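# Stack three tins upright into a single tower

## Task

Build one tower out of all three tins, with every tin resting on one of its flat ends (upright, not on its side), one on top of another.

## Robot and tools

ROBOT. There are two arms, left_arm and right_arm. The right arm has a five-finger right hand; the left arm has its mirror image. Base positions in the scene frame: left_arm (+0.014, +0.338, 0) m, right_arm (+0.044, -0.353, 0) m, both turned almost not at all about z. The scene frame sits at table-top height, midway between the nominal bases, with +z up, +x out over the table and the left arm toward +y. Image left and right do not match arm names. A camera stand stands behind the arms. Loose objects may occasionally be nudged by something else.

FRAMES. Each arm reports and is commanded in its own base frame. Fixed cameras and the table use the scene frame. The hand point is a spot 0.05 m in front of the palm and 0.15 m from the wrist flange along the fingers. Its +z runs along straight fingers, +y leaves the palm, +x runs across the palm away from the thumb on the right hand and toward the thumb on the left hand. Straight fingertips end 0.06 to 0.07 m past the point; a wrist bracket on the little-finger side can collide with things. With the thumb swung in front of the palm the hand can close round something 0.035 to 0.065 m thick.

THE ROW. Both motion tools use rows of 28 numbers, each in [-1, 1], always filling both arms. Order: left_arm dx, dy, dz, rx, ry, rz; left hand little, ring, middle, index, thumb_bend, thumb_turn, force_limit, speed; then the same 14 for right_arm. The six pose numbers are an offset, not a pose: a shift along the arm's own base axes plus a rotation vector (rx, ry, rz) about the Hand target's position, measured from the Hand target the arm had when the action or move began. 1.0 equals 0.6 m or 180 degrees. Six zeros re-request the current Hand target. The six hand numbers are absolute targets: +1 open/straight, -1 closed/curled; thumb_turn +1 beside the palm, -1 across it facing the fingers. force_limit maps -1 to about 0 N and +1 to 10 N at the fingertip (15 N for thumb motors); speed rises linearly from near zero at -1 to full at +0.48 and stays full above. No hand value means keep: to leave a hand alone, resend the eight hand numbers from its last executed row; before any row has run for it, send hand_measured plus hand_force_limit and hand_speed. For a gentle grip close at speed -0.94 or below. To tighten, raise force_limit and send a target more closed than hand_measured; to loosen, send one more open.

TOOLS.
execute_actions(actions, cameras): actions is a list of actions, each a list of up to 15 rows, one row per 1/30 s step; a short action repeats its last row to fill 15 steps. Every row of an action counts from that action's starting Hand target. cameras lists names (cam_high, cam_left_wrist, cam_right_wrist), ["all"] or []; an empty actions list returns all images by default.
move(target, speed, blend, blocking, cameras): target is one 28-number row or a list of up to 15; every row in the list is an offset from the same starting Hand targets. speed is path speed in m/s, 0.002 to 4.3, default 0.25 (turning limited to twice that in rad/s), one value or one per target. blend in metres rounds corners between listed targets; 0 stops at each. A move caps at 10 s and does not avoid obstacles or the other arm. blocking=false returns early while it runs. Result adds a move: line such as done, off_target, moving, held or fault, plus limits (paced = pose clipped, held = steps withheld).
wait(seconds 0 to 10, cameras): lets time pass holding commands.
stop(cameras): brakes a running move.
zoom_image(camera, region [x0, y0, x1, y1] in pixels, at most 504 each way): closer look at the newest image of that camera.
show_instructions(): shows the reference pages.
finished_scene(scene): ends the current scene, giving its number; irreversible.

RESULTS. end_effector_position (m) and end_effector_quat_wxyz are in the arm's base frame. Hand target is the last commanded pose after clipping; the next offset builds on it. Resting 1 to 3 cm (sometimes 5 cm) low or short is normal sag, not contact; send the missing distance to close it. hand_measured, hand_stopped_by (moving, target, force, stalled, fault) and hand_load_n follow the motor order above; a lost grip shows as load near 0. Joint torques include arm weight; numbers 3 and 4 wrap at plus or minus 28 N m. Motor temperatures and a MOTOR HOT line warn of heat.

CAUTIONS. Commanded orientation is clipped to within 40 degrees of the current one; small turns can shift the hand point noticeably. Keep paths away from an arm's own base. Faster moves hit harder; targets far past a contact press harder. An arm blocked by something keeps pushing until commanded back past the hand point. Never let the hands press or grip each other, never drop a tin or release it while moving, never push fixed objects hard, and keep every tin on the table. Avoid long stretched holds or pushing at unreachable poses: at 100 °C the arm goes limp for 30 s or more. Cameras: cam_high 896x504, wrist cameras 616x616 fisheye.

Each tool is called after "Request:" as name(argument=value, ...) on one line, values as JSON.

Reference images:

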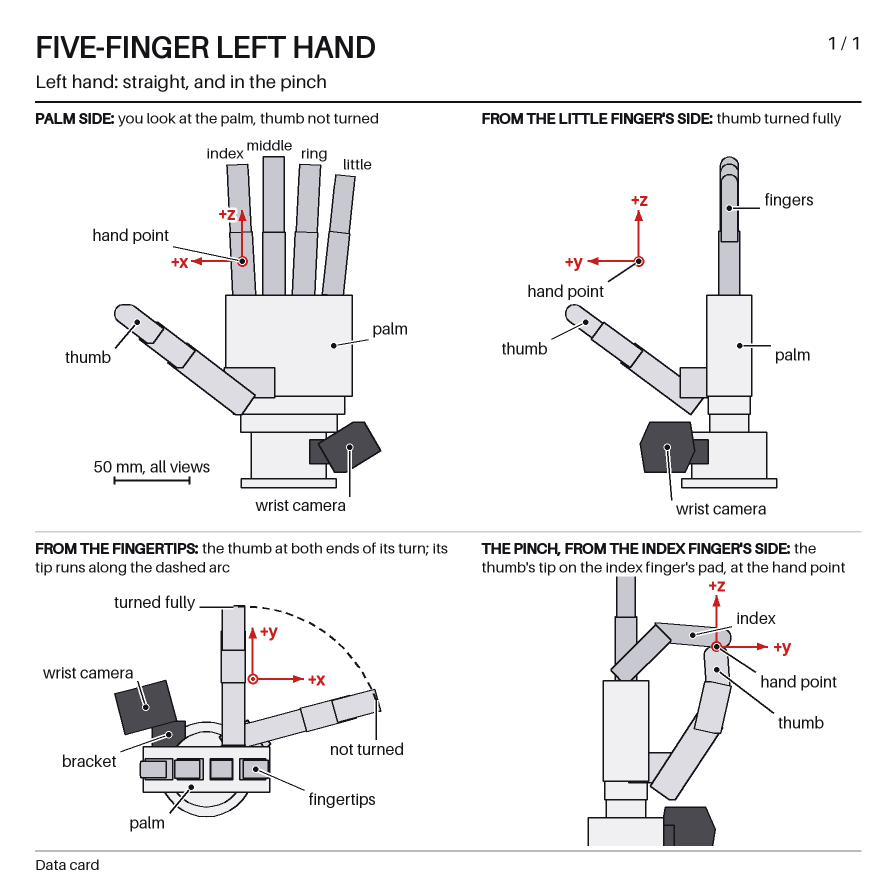

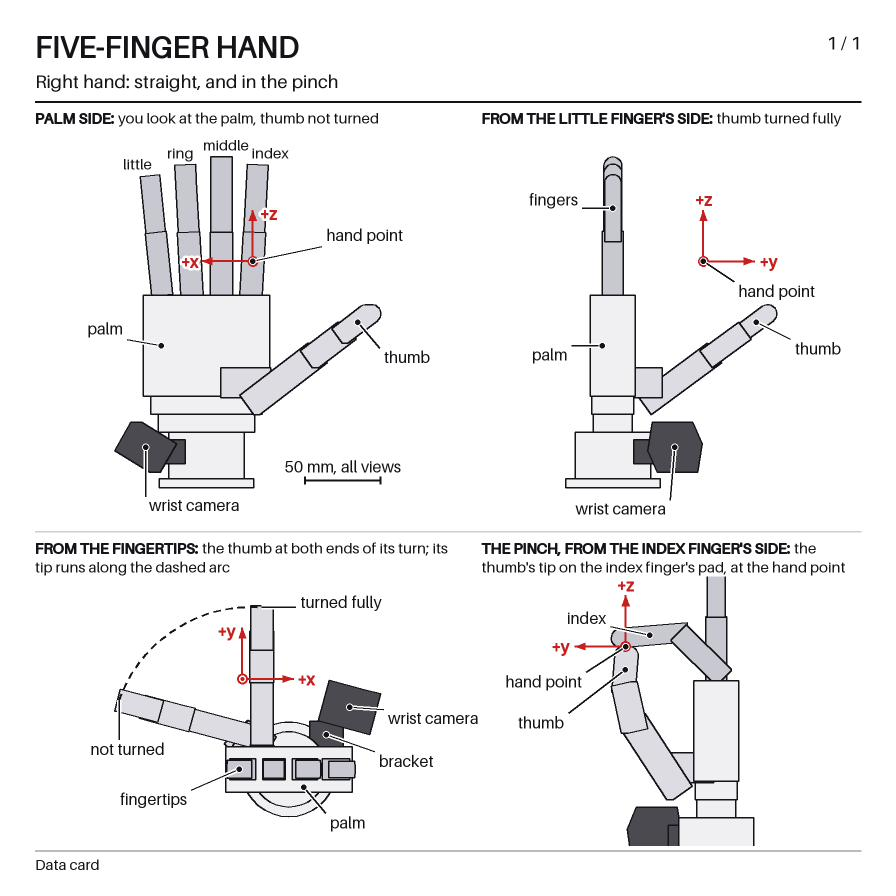

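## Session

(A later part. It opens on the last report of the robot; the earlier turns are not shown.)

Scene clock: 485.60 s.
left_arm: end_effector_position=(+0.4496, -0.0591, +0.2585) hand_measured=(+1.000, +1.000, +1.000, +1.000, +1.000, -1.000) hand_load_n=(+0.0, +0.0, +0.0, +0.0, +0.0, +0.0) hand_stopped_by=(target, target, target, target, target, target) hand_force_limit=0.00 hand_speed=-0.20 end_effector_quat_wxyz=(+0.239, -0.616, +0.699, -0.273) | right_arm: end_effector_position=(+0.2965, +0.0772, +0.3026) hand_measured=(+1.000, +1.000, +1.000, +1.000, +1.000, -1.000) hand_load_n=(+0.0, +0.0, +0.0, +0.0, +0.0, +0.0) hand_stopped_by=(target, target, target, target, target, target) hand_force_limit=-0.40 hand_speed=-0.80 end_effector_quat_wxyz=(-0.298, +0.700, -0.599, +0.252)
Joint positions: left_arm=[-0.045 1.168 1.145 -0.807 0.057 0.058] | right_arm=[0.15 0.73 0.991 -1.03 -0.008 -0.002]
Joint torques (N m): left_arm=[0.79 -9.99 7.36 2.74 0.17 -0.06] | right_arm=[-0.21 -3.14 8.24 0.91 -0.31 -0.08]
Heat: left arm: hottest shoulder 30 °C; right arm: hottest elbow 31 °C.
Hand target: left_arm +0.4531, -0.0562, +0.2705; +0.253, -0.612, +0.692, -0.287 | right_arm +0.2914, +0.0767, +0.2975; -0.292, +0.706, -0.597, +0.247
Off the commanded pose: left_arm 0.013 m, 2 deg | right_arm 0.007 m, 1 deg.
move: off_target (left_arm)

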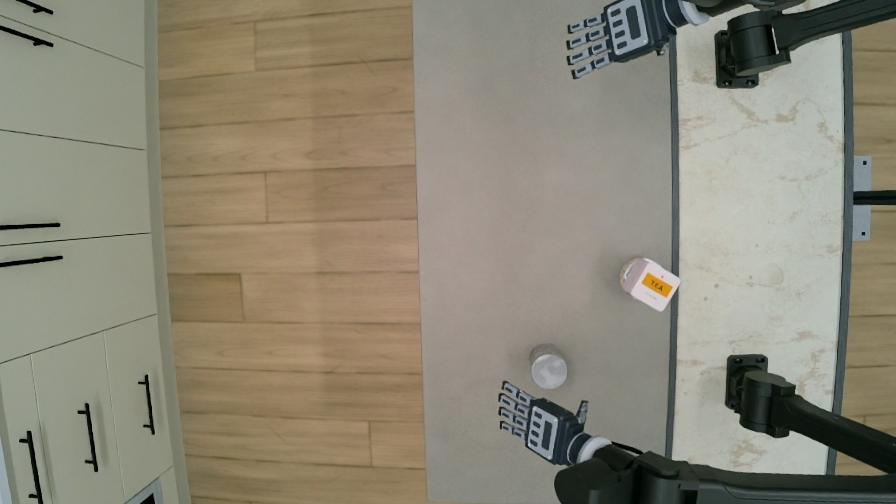

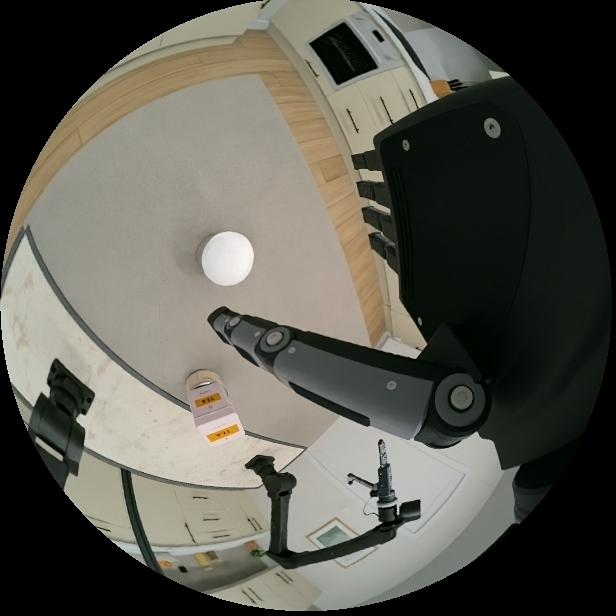

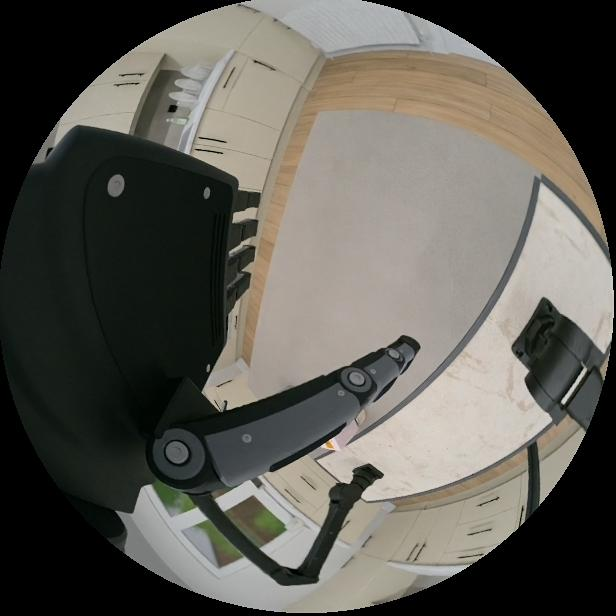

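Request:
zoom_image(camera="cam_high", region=[600, 230, 700, 330])

Request:
zoom_image(camera="cam_left_wrist", region=[160, 210, 300, 460])

Scaled by 5.040.

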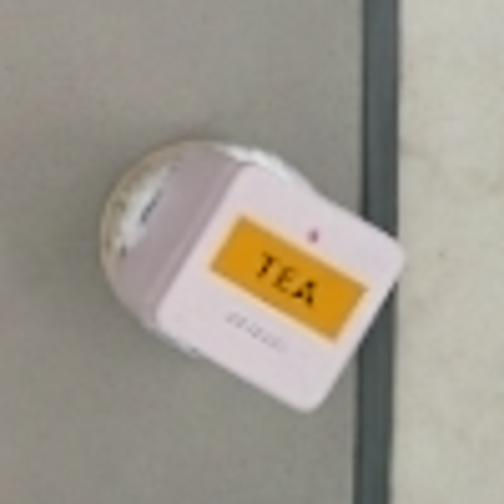

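Scaled by 2.016 from the camera's 616x616 image, which has a finer 880x880 frame.

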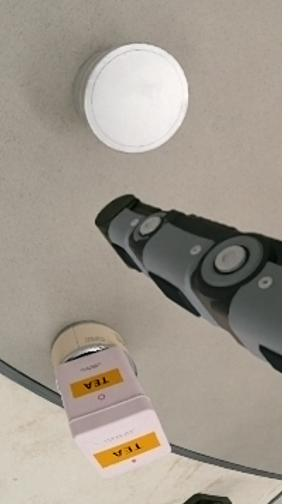

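Request:
zoom_image(camera="cam_left_wrist", region=[175, 360, 265, 450])

Scaled by 5.600 from the camera's 616x616 image, which has a finer 880x880 frame.

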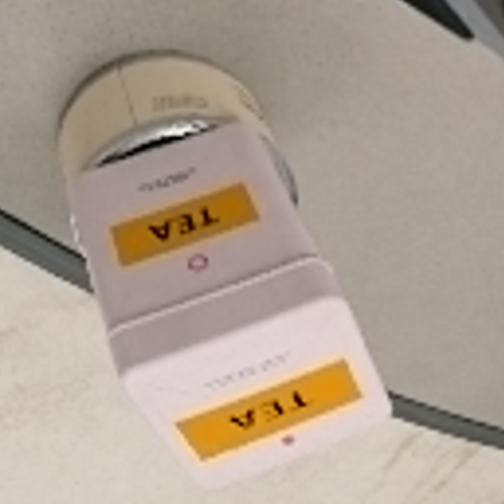

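Request:
move(target=[0.003,-0.003,-0.19,0,0,0,1,1,1,1,1,-1,0,-0.2,0,0,0,0,0,0,1,1,1,1,1,-1,-0.4,-0.8], speed=0.15, cameras=["cam_high","cam_left_wrist"])

Scene clock: 567.93 s.
left_arm: end_effector_position=(+0.4470, -0.0590, +0.1534) hand_measured=(+1.000, +1.000, +1.000, +1.000, +1.000, -1.000) hand_load_n=(+0.0, +0.0, +0.0, +0.0, +0.0, +0.0) hand_stopped_by=(target, target, target, target, target, target) hand_force_limit=0.00 hand_speed=-0.20 end_effector_quat_wxyz=(+0.246, -0.613, +0.696, -0.280) | right_arm: end_effector_position=(+0.2965, +0.0771, +0.3026) hand_measured=(+1.000, +1.000, +1.000, +1.000, +1.000, -1.000) hand_load_n=(+0.0, +0.0, +0.0, +0.0, +0.0, +0.0) hand_stopped_by=(target, target, target, target, target, target) hand_force_limit=-0.40 hand_speed=-0.80 end_effector_quat_wxyz=(-0.298, +0.700, -0.598, +0.252)
Joint positions: left_arm=[-0.045 1.198 0.88 -0.491 0.057 0.058] | right_arm=[0.15 0.73 0.991 -1.03 -0.008 -0.002]
Joint torques (N m): left_arm=[0.38 -7.53 7.32 2.81 0.05 -0.1] | right_arm=[0.09 -3.25 8.24 0.96 -0.33 -0.08]
Heat: left arm: hottest elbow 30 °C; right arm: hottest elbow 30 °C.
Hand target: left_arm +0.4549, -0.0580, +0.1566; +0.253, -0.612, +0.692, -0.287 | right_arm +0.2914, +0.0767, +0.2975; -0.292, +0.706, -0.597, +0.246
Off the commanded pose: left_arm 0.009 m, 1 deg | right_arm 0.007 m, 1 deg.
move: done
Images, in order (width x height): cam_high 896x504, cam_left_wrist 616x616.

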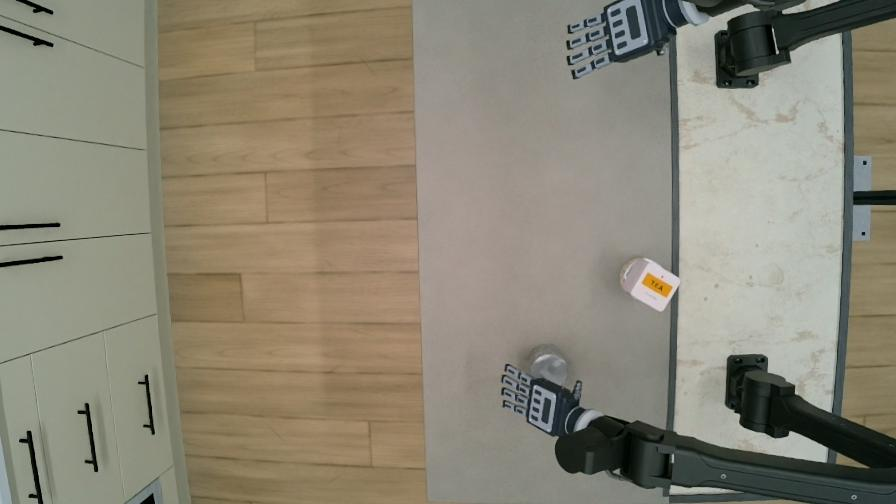

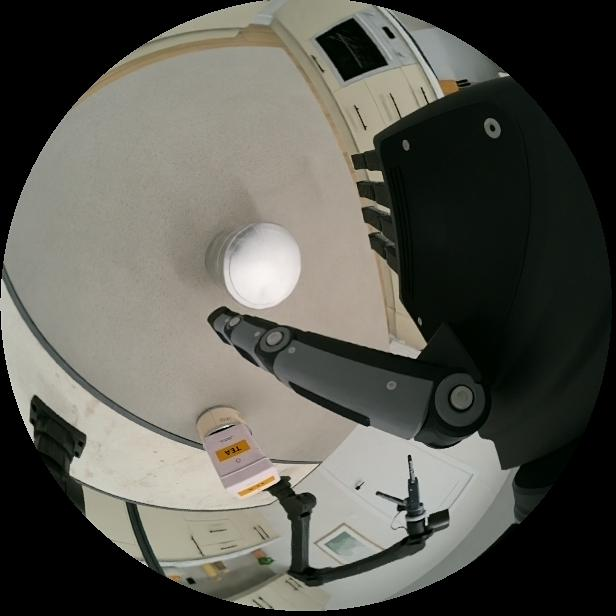

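Request:
zoom_image(camera="cam_high", region=[490, 330, 600, 440])

Request:
zoom_image(camera="cam_left_wrist", region=[190, 190, 440, 340])

Scaled by 4.582.

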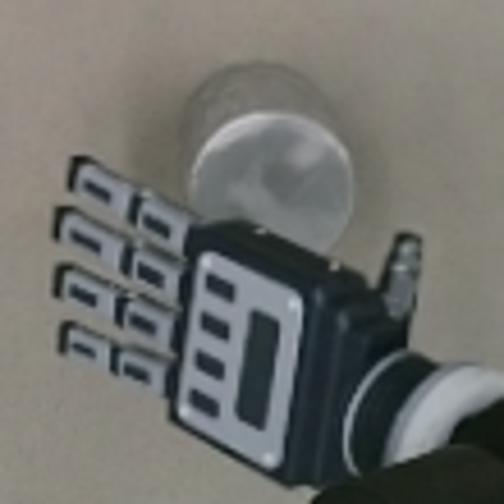

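Scaled by 2.016 from the camera's 616x616 image, which has a finer 880x880 frame.

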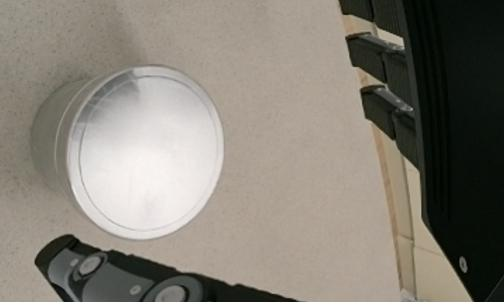

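Request:
move(target=[-0.005,-0.004,-0.1,0,0,0,1,1,1,1,1,-1,0,-0.2,0,0,0,0,0,0,1,1,1,1,1,-1,-0.4,-0.8], speed=0.1, cameras=["cam_high","cam_left_wrist"])

Scene clock: 635.53 s.
left_arm: end_effector_position=(+0.4455, -0.0586, +0.0959) hand_measured=(+1.000, +1.000, +1.000, +1.000, +1.000, -1.000) hand_load_n=(+0.0, +0.0, +0.0, +0.0, +0.0, +0.0) hand_stopped_by=(target, target, target, target, target, target) hand_force_limit=0.00 hand_speed=-0.20 end_effector_quat_wxyz=(+0.249, -0.613, +0.695, -0.281) | right_arm: end_effector_position=(+0.2965, +0.0771, +0.3026) hand_measured=(+1.000, +1.000, +1.000, +1.000, +1.000, -1.000) hand_load_n=(+0.0, +0.0, +0.0, +0.0, +0.0, +0.0) hand_stopped_by=(target, target, target, target, target, target) hand_force_limit=-0.40 hand_speed=-0.80 end_effector_quat_wxyz=(-0.298, +0.700, -0.598, +0.252)
Joint positions: left_arm=[-0.045 1.26 0.766 -0.308 0.055 0.058] | right_arm=[0.15 0.73 0.991 -1.03 -0.008 -0.002]
Joint torques (N m): left_arm=[-0.21 -7.59 6.71 2.81 -0.08 -0.15] | right_arm=[-0.32 -2.96 8.23 0.96 -0.3 -0.12]
Heat: left arm: hottest elbow 30 °C; right arm: hottest elbow 30 °C.
Hand target: left_arm +0.4520, -0.0604, +0.0967; +0.253, -0.612, +0.692, -0.287 | right_arm +0.2914, +0.0767, +0.2975; -0.292, +0.706, -0.597, +0.246
Off the commanded pose: left_arm 0.007 m, 1 deg | right_arm 0.007 m, 1 deg.
move: done
Images, in order (width x height): cam_high 896x504, cam_left_wrist 616x616.

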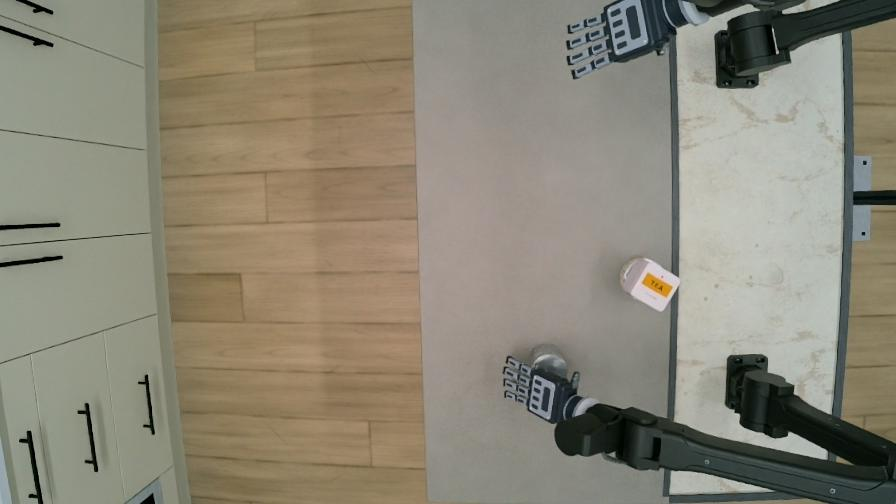

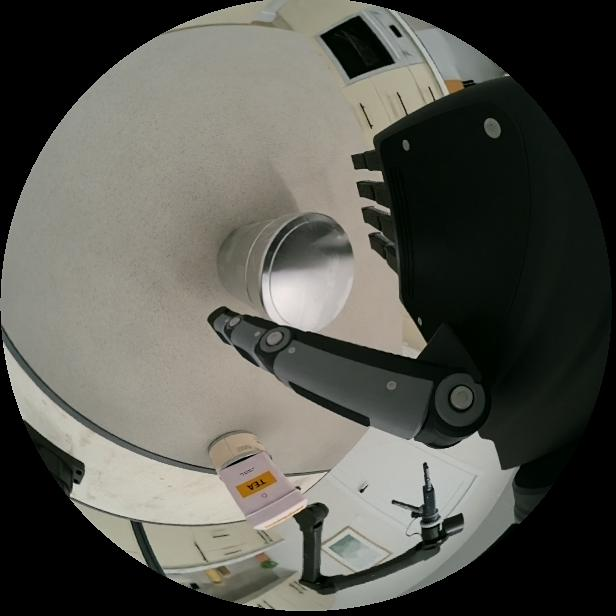

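Request:
execute_actions(actions=[[[0,0,0,0,0,0,1,1,0.05,0.05,1,-1,-0.4,-0.9,0,0,0,0,0,0,1,1,1,1,1,-1,-0.4,-0.8]]], cameras=[])

Request:
wait(seconds=3, cameras=["cam_left_wrist"])

Scene clock: 652.97 s.
left_arm: end_effector_position=(+0.4458, -0.0585, +0.0961) hand_measured=(+1.000, +1.000, +0.228, +0.210, +1.000, -1.000) hand_load_n=(+0.0, +0.0, +3.0, +5.0, +1.0, +0.0) hand_stopped_by=(target, target, force, force, target, target) hand_force_limit=-0.40 hand_speed=-0.90 end_effector_quat_wxyz=(+0.249, -0.613, +0.695, -0.282) | right_arm: end_effector_position=(+0.2965, +0.0771, +0.3026) hand_measured=(+1.000, +1.000, +1.000, +1.000, +1.000, -1.000) hand_load_n=(+0.0, +0.0, +0.0, +0.0, +0.0, +0.0) hand_stopped_by=(target, target, target, target, target, target) hand_force_limit=-0.40 hand_speed=-0.80 end_effector_quat_wxyz=(-0.298, +0.700, -0.598, +0.252)
Joint positions: left_arm=[-0.045 1.26 0.766 -0.306 0.055 0.058] | right_arm=[0.15 0.73 0.991 -1.03 -0.008 -0.002]
Joint torques (N m): left_arm=[-0.21 -7.47 6.69 2.73 -0.05 -0.15] | right_arm=[-0.15 -3.02 8.16 1.01 -0.29 -0.1]
Heat: left arm: hottest elbow 31 °C; right arm: hottest elbow 30 °C.
Hand target: left_arm +0.4520, -0.0604, +0.0967; +0.253, -0.612, +0.692, -0.287 | right_arm +0.2914, +0.0767, +0.2975; -0.292, +0.706, -0.597, +0.246
Off the commanded pose: left_arm 0.006 m, 1 deg | right_arm 0.007 m, 1 deg.
Step readings (end_effector_position of left_arm | right_arm):
0: (+0.4455, -0.0586, +0.0959) | (+0.2965, +0.0771, +0.3026)
1: (+0.4455, -0.0586, +0.0959) | (+0.2965, +0.0771, +0.3026)
2: (+0.4455, -0.0586, +0.0959) | (+0.2965, +0.0771, +0.3026)
4: (+0.4455, -0.0586, +0.0959) | (+0.2965, +0.0771, +0.3026)
8: (+0.4455, -0.0586, +0.0959) | (+0.2965, +0.0771, +0.3026)
15: (+0.4455, -0.0586, +0.0959) | (+0.2965, +0.0771, +0.3026)
No camera images: "cameras" was empty.

Scene clock: 655.97 s.
left_arm: end_effector_position=(+0.4458, -0.0585, +0.0961) hand_measured=(+1.000, +1.000, +0.228, +0.210, +1.000, -1.000) hand_load_n=(+0.0, +0.0, +2.5, +5.5, +1.0, +0.0) hand_stopped_by=(target, target, force, force, target, target) hand_force_limit=-0.40 hand_speed=-0.90 end_effector_quat_wxyz=(+0.249, -0.613, +0.695, -0.282) | right_arm: end_effector_position=(+0.2965, +0.0771, +0.3026) hand_measured=(+1.000, +1.000, +1.000, +1.000, +1.000, -1.000) hand_load_n=(+0.0, +0.0, -0.5, +0.0, +0.0, +0.0) hand_stopped_by=(target, target, target, target, target, target) hand_force_limit=-0.40 hand_speed=-0.80 end_effector_quat_wxyz=(-0.298, +0.700, -0.598, +0.252)
Joint positions: left_arm=[-0.045 1.26 0.766 -0.306 0.055 0.058] | right_arm=[0.15 0.73 0.991 -1.03 -0.008 -0.002]
Joint torques (N m): left_arm=[-0.21 -7.53 6.69 2.71 -0.06 -0.15] | right_arm=[-0.09 -2.84 8.21 0.91 -0.33 -0.1]
Heat: left arm: hottest elbow 31 °C; right arm: hottest elbow 30 °C.
Hand target: left_arm +0.4520, -0.0604, +0.0967; +0.253, -0.612, +0.692, -0.287 | right_arm +0.2914, +0.0767, +0.2975; -0.292, +0.706, -0.597, +0.246
Off the commanded pose: left_arm 0.006 m, 1 deg | right_arm 0.007 m, 1 deg.
wait: 3.00 s; at rest by 0.17 s
Images, in order (width x height): cam_left_wrist 616x616.

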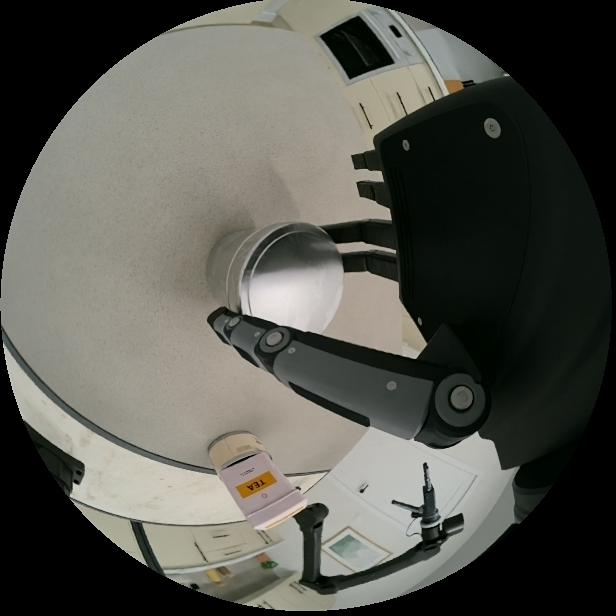

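Request:
move(target=[0,0,0.1,0,0,0,1,1,0.05,0.05,1,-1,-0.4,-0.9,0,0,0,0,0,0,1,1,1,1,1,-1,-0.4,-0.8], speed=0.08, cameras=["cam_left_wrist"])

Scene clock: 661.40 s.
left_arm: end_effector_position=(+0.4297, -0.0578, +0.1172) hand_measured=(+1.000, +1.000, +0.228, +0.210, +1.000, -1.000) hand_load_n=(+0.0, +0.0, +3.0, +5.5, +1.0, +0.0) hand_stopped_by=(target, target, force, force, target, target) hand_force_limit=-0.40 hand_speed=-0.90 end_effector_quat_wxyz=(+0.228, -0.621, +0.703, -0.261) | right_arm: end_effector_position=(+0.2965, +0.0771, +0.3026) hand_measured=(+1.000, +1.000, +1.000, +1.000, +1.000, -1.000) hand_load_n=(+0.0, +0.0, +0.0, +0.0, +0.0, +0.0) hand_stopped_by=(target, target, target, target, target, target) hand_force_limit=-0.40 hand_speed=-0.80 end_effector_quat_wxyz=(-0.298, +0.700, -0.598, +0.252)
Joint positions: left_arm=[-0.045 1.217 0.816 -0.463 0.055 0.058] | right_arm=[0.15 0.73 0.991 -1.03 -0.008 -0.002]
Joint torques (N m): left_arm=[-0.21 -10.46 10.77 1.46 -0.03 -0.14] | right_arm=[-0.26 -3.25 8.23 0.99 -0.32 -0.09]
Heat: left arm: hottest elbow 31 °C; right arm: hottest elbow 30 °C.
Hand target: left_arm +0.4519, -0.0604, +0.1565; +0.253, -0.612, +0.692, -0.287 | right_arm +0.2914, +0.0767, +0.2975; -0.292, +0.706, -0.597, +0.246
Off the commanded pose: left_arm 0.045 m, 4 deg | right_arm 0.007 m, 1 deg.
move: off_target (left_arm)
Images, in order (width x height): cam_left_wrist 616x616.

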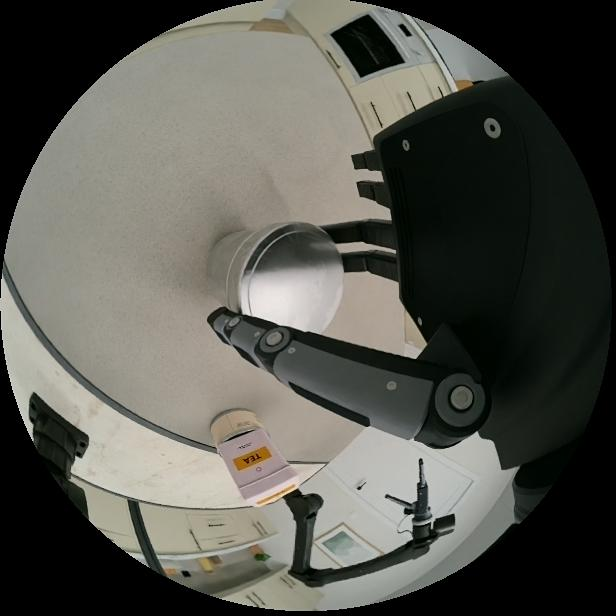

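Request:
move(target=[[0,0,0.306,0,0,0,1,1,0.05,0.05,1,-1,-0.4,-0.9,0,0,0,0,0,0,1,1,1,1,1,-1,-0.4,-0.8],[-0.343,-0.296,0.306,0,0,-0.1944,1,1,0.05,0.05,1,-1,-0.4,-0.9,0,0,0,0,0,0,1,1,1,1,1,-1,-0.4,-0.8]], speed=0.12, blend=[0.03,0], cameras=["all"])

Request:
zoom_image(camera="cam_high", region=[590, 210, 730, 350])

Scene clock: 675.93 s.
left_arm: end_effector_position=(+0.2509, -0.2403, +0.3296) hand_measured=(+1.000, +1.000, +0.228, +0.210, +1.000, -1.000) hand_load_n=(-0.5, +0.0, +2.0, +5.5, +1.0, +0.0) hand_stopped_by=(target, target, force, force, target, target) hand_force_limit=-0.40 hand_speed=-0.90 end_effector_quat_wxyz=(+0.152, -0.374, +0.850, -0.339) | right_arm: end_effector_position=(+0.2965, +0.0771, +0.3026) hand_measured=(+1.000, +1.000, +1.000, +1.000, +1.000, -1.000) hand_load_n=(+0.0, +0.0, +0.0, +0.0, +0.0, +0.0) hand_stopped_by=(target, target, target, target, target, target) hand_force_limit=-0.40 hand_speed=-0.80 end_effector_quat_wxyz=(-0.298, +0.700, -0.598, +0.252)
Joint positions: left_arm=[-0.654 0.893 1.151 -1.068 0.057 0.066] | right_arm=[0.15 0.73 0.991 -1.03 -0.008 -0.002]
Joint torques (N m): left_arm=[-0.03 -5.54 7.57 1.55 -0.03 -0.19] | right_arm=[0.03 -2.96 8.14 0.98 -0.29 -0.11]
Heat: left arm: hottest elbow 32 °C; right arm: hottest elbow 30 °C.
Hand target: left_arm +0.2461, -0.2380, +0.3401; +0.155, -0.376, +0.844, -0.350 | right_arm +0.2914, +0.0767, +0.2975; -0.292, +0.706, -0.597, +0.246
Off the commanded pose: left_arm 0.012 m, 1 deg | right_arm 0.007 m, 1 deg.
move: off_target (left_arm)

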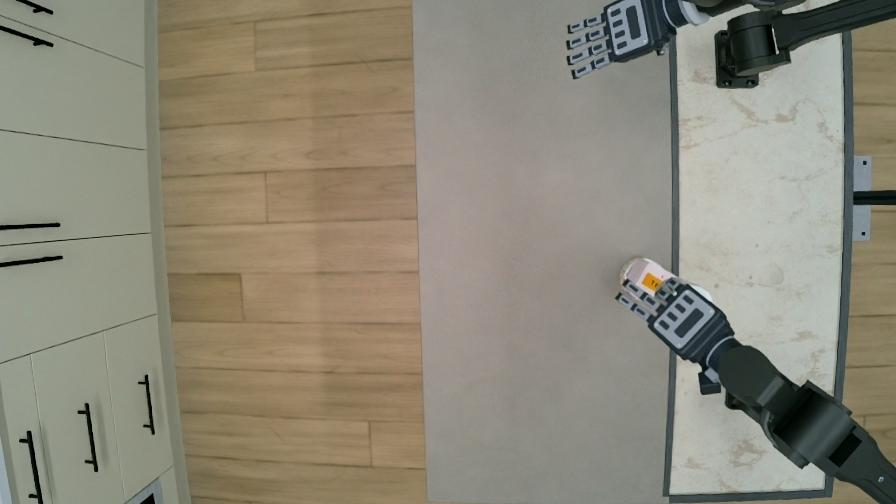

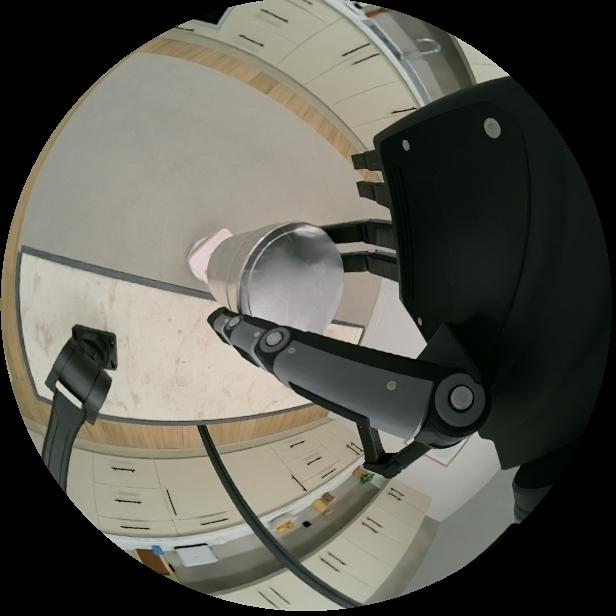

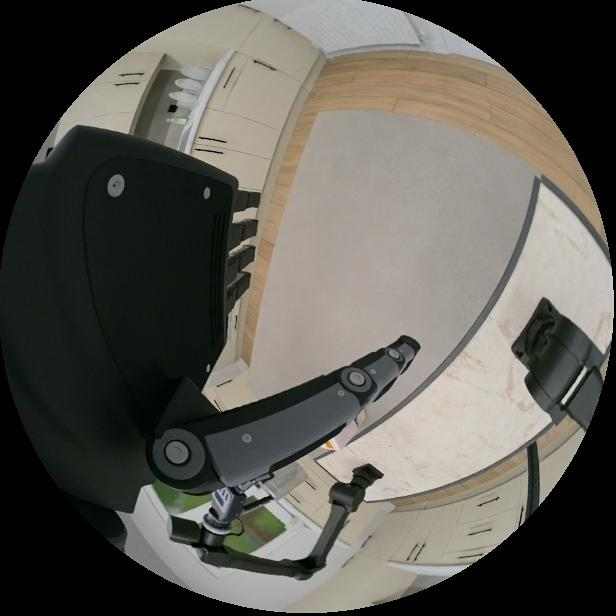

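Scaled by 3.600.

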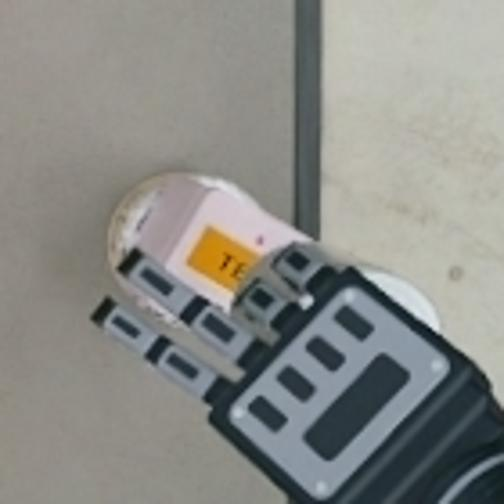

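Request:
zoom_image(camera="cam_high", region=[660, 250, 730, 320])

Request:
zoom_image(camera="cam_left_wrist", region=[160, 200, 370, 350])

Scaled by 7.200.

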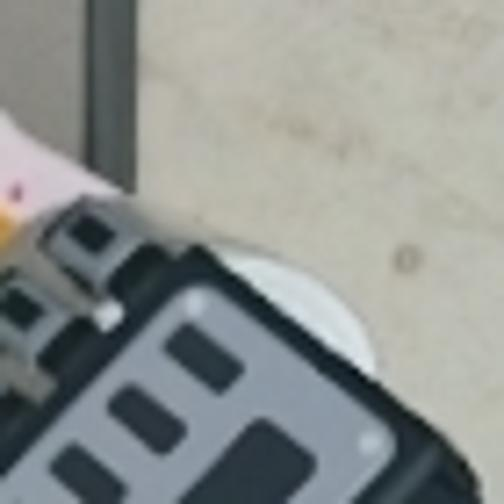

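Scaled by 2.400 from the camera's 616x616 image, which has a finer 880x880 frame.

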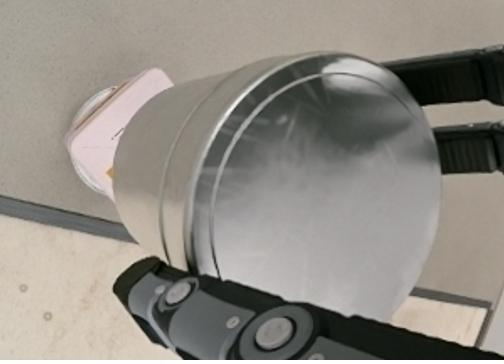

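Request:
move(target=[0.004,-0.0167,-0.1085,0,0,0,1,1,0.05,0.05,1,-1,-0.4,-0.9,0,0,0,0,0,0,1,1,1,1,1,-1,-0.4,-0.8], speed=0.08, cameras=["all"])

Request:
zoom_image(camera="cam_high", region=[600, 240, 720, 360])

Request:
zoom_image(camera="cam_left_wrist", region=[160, 200, 370, 350])

Scene clock: 703.00 s.
left_arm: end_effector_position=(+0.2465, -0.2422, +0.2580) hand_measured=(+1.000, +1.000, +0.228, +0.210, +1.000, -1.000) hand_load_n=(+0.0, +0.0, +2.0, +6.0, +1.0, +0.0) hand_stopped_by=(target, target, force, force, target, target) hand_force_limit=-0.40 hand_speed=-0.90 end_effector_quat_wxyz=(+0.145, -0.379, +0.855, -0.324) | right_arm: end_effector_position=(+0.2965, +0.0771, +0.3026) hand_measured=(+1.000, +1.000, +1.000, +1.000, +1.000, -1.000) hand_load_n=(+0.0, +0.0, +0.0, +0.0, +0.0, +0.0) hand_stopped_by=(target, target, target, target, target, target) hand_force_limit=-0.40 hand_speed=-0.80 end_effector_quat_wxyz=(-0.298, +0.700, -0.598, +0.252)
Joint positions: left_arm=[-0.672 0.879 0.966 -0.934 0.04 0.048] | right_arm=[0.15 0.73 0.991 -1.03 -0.008 -0.002]
Joint torques (N m): left_arm=[-0.56 -5.6 7.94 2.86 -0.06 -0.19] | right_arm=[-0.5 -3.37 8.36 0.96 -0.3 -0.08]
Heat: left arm: hottest elbow 31 °C; right arm: hottest elbow 30 °C.
Hand target: left_arm +0.2486, -0.2479, +0.2749; +0.155, -0.376, +0.844, -0.349 | right_arm +0.2914, +0.0767, +0.2975; -0.292, +0.706, -0.597, +0.246
Off the commanded pose: left_arm 0.018 m, 3 deg | right_arm 0.007 m, 1 deg.
move: off_target (left_arm)

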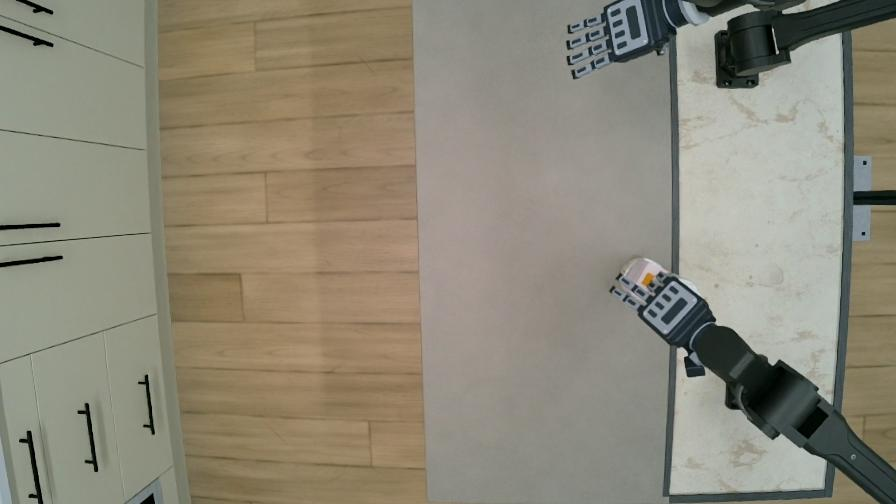

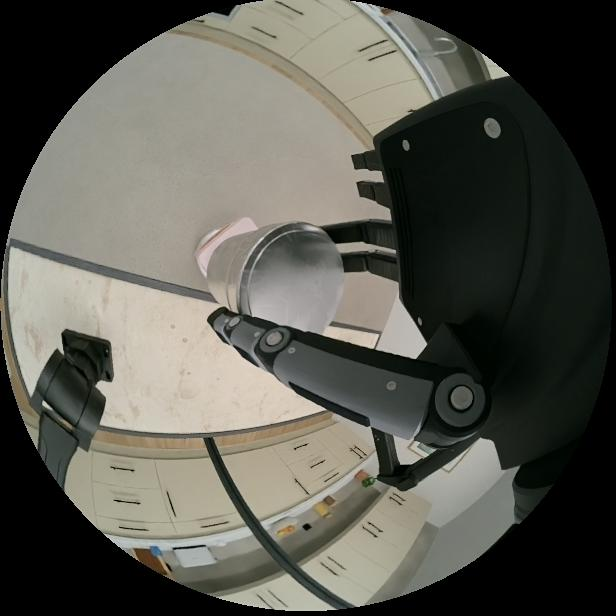

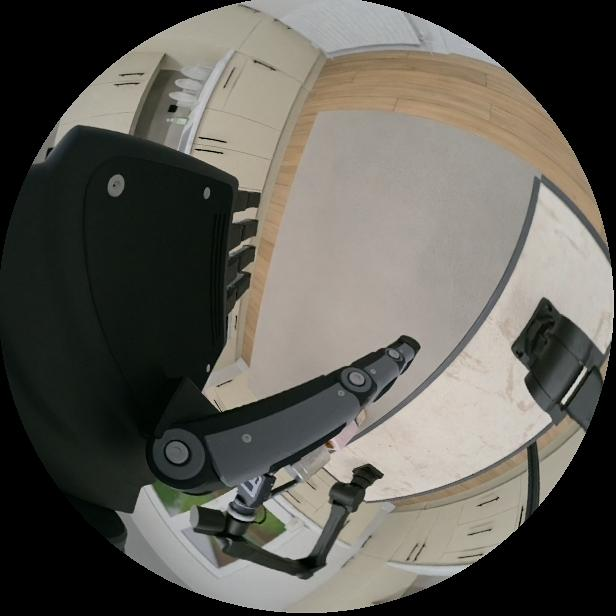

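Scaled by 4.200.

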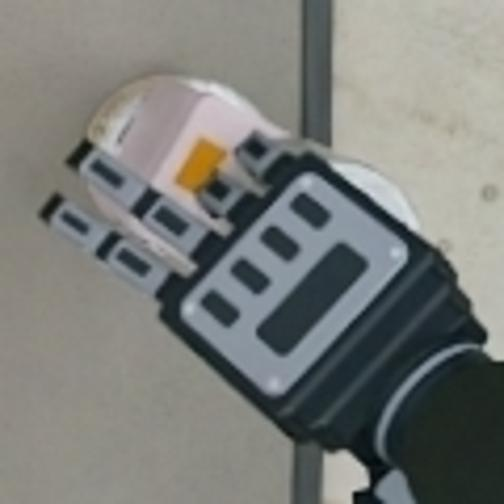

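Scaled by 2.400 from the camera's 616x616 image, which has a finer 880x880 frame.

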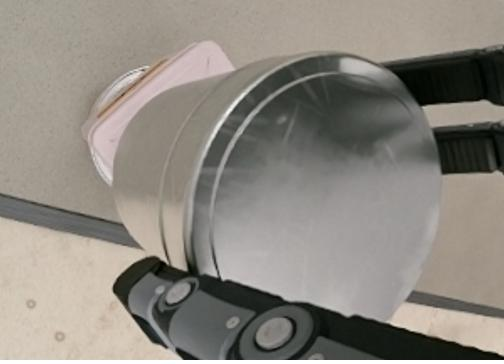

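Request:
zoom_image(camera="cam_high", region=[610, 250, 710, 320])

Scaled by 5.040.

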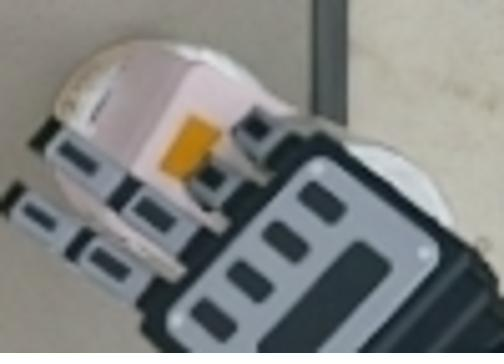

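Request:
move(target=[0.0115,-0.0193,-0.0167,0,0,0,1,1,0.05,0.05,1,-1,-0.4,-0.9,0,0,0,0,0,0,1,1,1,1,1,-1,-0.4,-0.8], speed=0.08, cameras=["cam_high","cam_left_wrist"])

Request:
zoom_image(camera="cam_high", region=[610, 250, 710, 320])

Request:
zoom_image(camera="cam_left_wrist", region=[160, 200, 370, 350])

Scene clock: 736.60 s.
left_arm: end_effector_position=(+0.2503, -0.2514, +0.2602) hand_measured=(+1.000, +1.000, +0.228, +0.210, +1.000, -1.000) hand_load_n=(+0.0, +0.0, +2.0, +5.5, +1.0, +0.0) hand_stopped_by=(target, target, force, force, target, target) hand_force_limit=-0.40 hand_speed=-0.90 end_effector_quat_wxyz=(+0.153, -0.376, +0.849, -0.338) | right_arm: end_effector_position=(+0.2965, +0.0771, +0.3026) hand_measured=(+1.000, +1.000, +1.000, +1.000, +1.000, -1.000) hand_load_n=(+0.0, +0.0, +0.0, +0.0, +0.0, +0.0) hand_stopped_by=(target, target, target, target, target, target) hand_force_limit=-0.40 hand_speed=-0.80 end_effector_quat_wxyz=(-0.298, +0.700, -0.598, +0.252)
Joint positions: left_arm=[-0.69 0.879 0.959 -0.891 0.028 0.036] | right_arm=[0.15 0.73 0.991 -1.03 -0.008 -0.002]
Joint torques (N m): left_arm=[-0.5 -2.61 7.79 2.96 -0.07 -0.2] | right_arm=[-0.03 -3.25 8.2 0.88 -0.3 -0.08]
Heat: left arm: hottest elbow 31 °C; right arm: hottest elbow 30 °C.
Hand target: left_arm +0.2554, -0.2596, +0.2651; +0.155, -0.376, +0.844, -0.350 | right_arm +0.2914, +0.0767, +0.2975; -0.292, +0.706, -0.597, +0.246
Off the commanded pose: left_arm 0.011 m, 1 deg | right_arm 0.007 m, 1 deg.
move: off_target (left_arm)
Images, in order (width x height): cam_high 896x504, cam_left_wrist 616x616.

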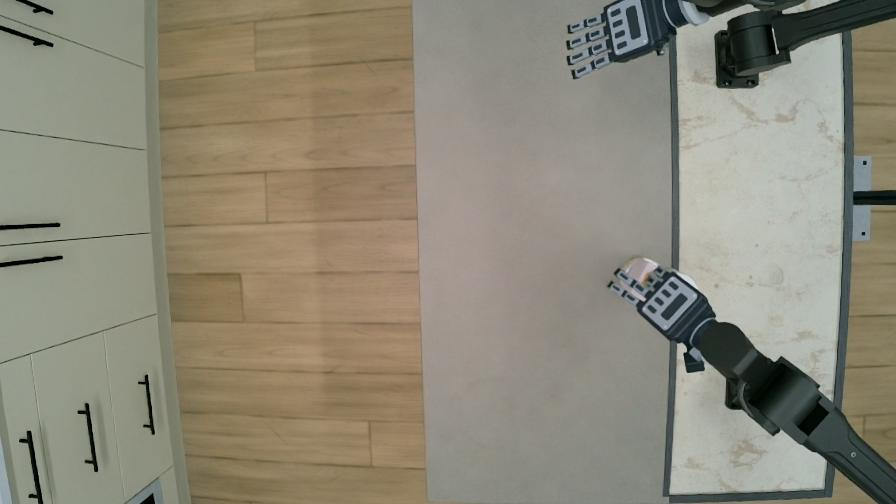

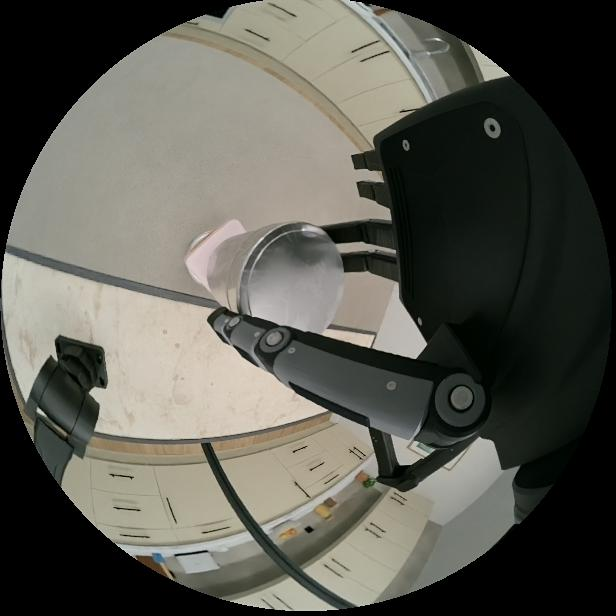

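Scaled by 5.040.

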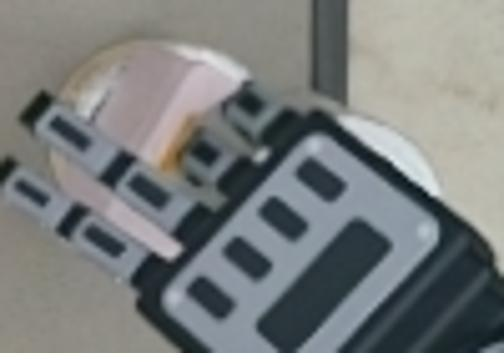

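Scaled by 2.400 from the camera's 616x616 image, which has a finer 880x880 frame.

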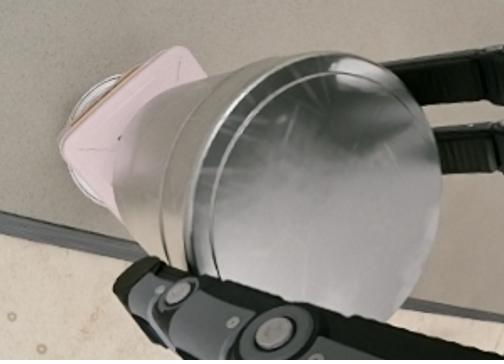

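Request:
move(target=[-0.003,0.005,-0.025,0,0,0,1,1,0.05,0.05,1,-1,-0.4,-0.9,0,0,0,0,0,0,1,1,1,1,1,-1,-0.4,-0.8], speed=0.05, cameras=["cam_left_wrist"])

Scene clock: 745.57 s.
left_arm: end_effector_position=(+0.2486, -0.2500, +0.2405) hand_measured=(+1.000, +1.000, +0.228, +0.210, +1.000, -1.000) hand_load_n=(+0.0, +0.0, +2.0, +5.5, +1.5, +0.0) hand_stopped_by=(target, target, force, force, target, target) hand_force_limit=-0.40 hand_speed=-0.90 end_effector_quat_wxyz=(+0.150, -0.377, +0.851, -0.333) | right_arm: end_effector_position=(+0.2965, +0.0771, +0.3026) hand_measured=(+1.000, +1.000, +1.000, +1.000, +1.000, -1.000) hand_load_n=(+0.0, +0.0, +0.0, +0.0, +0.0, +0.0) hand_stopped_by=(target, target, target, target, target, target) hand_force_limit=-0.40 hand_speed=-0.80 end_effector_quat_wxyz=(-0.298, +0.700, -0.598, +0.252)
Joint positions: left_arm=[-0.69 0.879 0.913 -0.858 0.028 0.035] | right_arm=[0.15 0.73 0.991 -1.03 -0.008 -0.002]
Joint torques (N m): left_arm=[-0.15 -3.72 7.87 2.92 0.06 -0.16] | right_arm=[-0.15 -3.08 8.31 0.99 -0.29 -0.11]
Heat: left arm: hottest elbow 31 °C; right arm: hottest elbow 30 °C.
Hand target: left_arm +0.2536, -0.2565, +0.2499; +0.155, -0.376, +0.844, -0.350 | right_arm +0.2914, +0.0767, +0.2975; -0.292, +0.706, -0.597, +0.246
Off the commanded pose: left_arm 0.013 m, 2 deg | right_arm 0.007 m, 1 deg.
move: off_target (left_arm)
Images, in order (width x height): cam_left_wrist 616x616.

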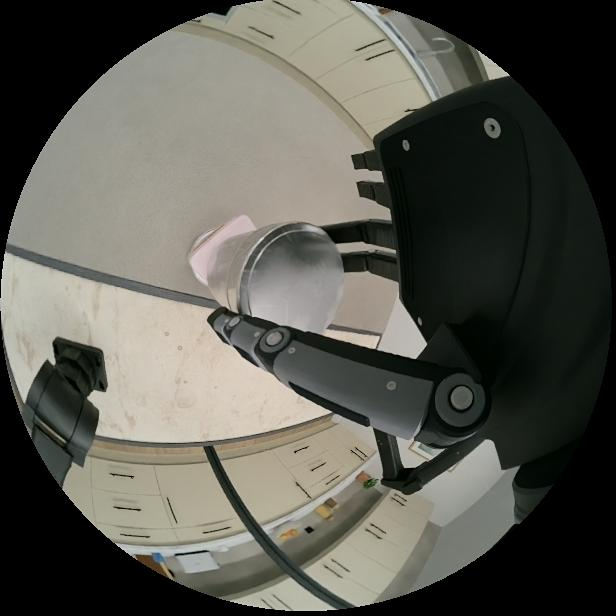

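Request:
move(target=[0.003,-0.003,-0.014,0,0,0,1,1,0.05,0.05,1,-1,-0.4,-0.9,0,0,0,0,0,0,1,1,1,1,1,-1,-0.4,-0.8], speed=0.04, cameras=["cam_high","cam_left_wrist"])

Request:
zoom_image(camera="cam_high", region=[610, 250, 710, 320])

Request:
zoom_image(camera="cam_left_wrist", region=[160, 200, 370, 350])

Scene clock: 750.23 s.
left_arm: end_effector_position=(+0.2502, -0.2513, +0.2349) hand_measured=(+1.000, +1.000, +0.228, +0.210, +1.000, -1.000) hand_load_n=(+0.0, +0.0, +2.0, +5.5, +1.0, +0.0) hand_stopped_by=(target, target, force, force, target, target) hand_force_limit=-0.40 hand_speed=-0.90 end_effector_quat_wxyz=(+0.151, -0.377, +0.850, -0.336) | right_arm: end_effector_position=(+0.2965, +0.0771, +0.3026) hand_measured=(+1.000, +1.000, +1.000, +1.000, +1.000, -1.000) hand_load_n=(+0.0, +0.0, +0.0, +0.0, +0.0, +0.0) hand_stopped_by=(target, target, target, target, target, target) hand_force_limit=-0.40 hand_speed=-0.80 end_effector_quat_wxyz=(-0.298, +0.700, -0.598, +0.252)
Joint positions: left_arm=[-0.69 0.879 0.895 -0.832 0.028 0.035] | right_arm=[0.15 0.73 0.991 -1.03 -0.008 -0.002]
Joint torques (N m): left_arm=[-0.32 -3.14 7.82 2.93 0.03 -0.17] | right_arm=[-0.26 -3.19 8.21 0.99 -0.31 -0.1]
Heat: left arm: hottest elbow 31 °C; right arm: hottest elbow 30 °C.
Hand target: left_arm +0.2554, -0.2584, +0.2416; +0.155, -0.376, +0.844, -0.350 | right_arm +0.2914, +0.0767, +0.2975; -0.292, +0.706, -0.597, +0.246
Off the commanded pose: left_arm 0.011 m, 2 deg | right_arm 0.007 m, 1 deg.
move: off_target (left_arm)
Images, in order (width x height): cam_high 896x504, cam_left_wrist 616x616.

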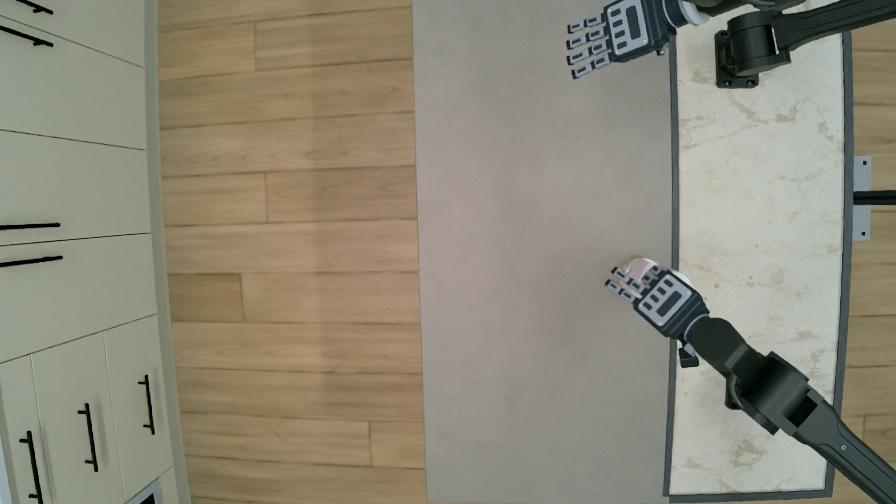

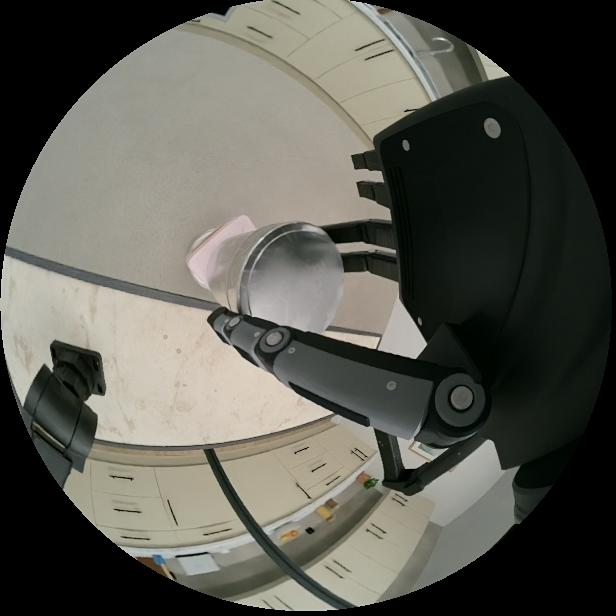

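Scaled by 5.040.

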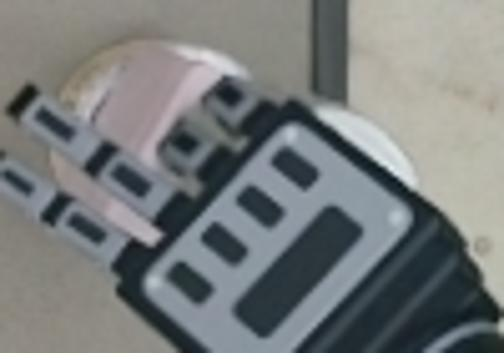

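Scaled by 2.400 from the camera's 616x616 image, which has a finer 880x880 frame.

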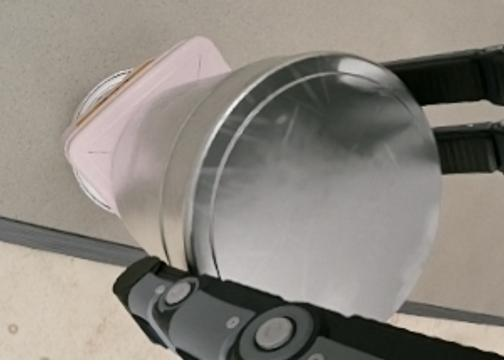

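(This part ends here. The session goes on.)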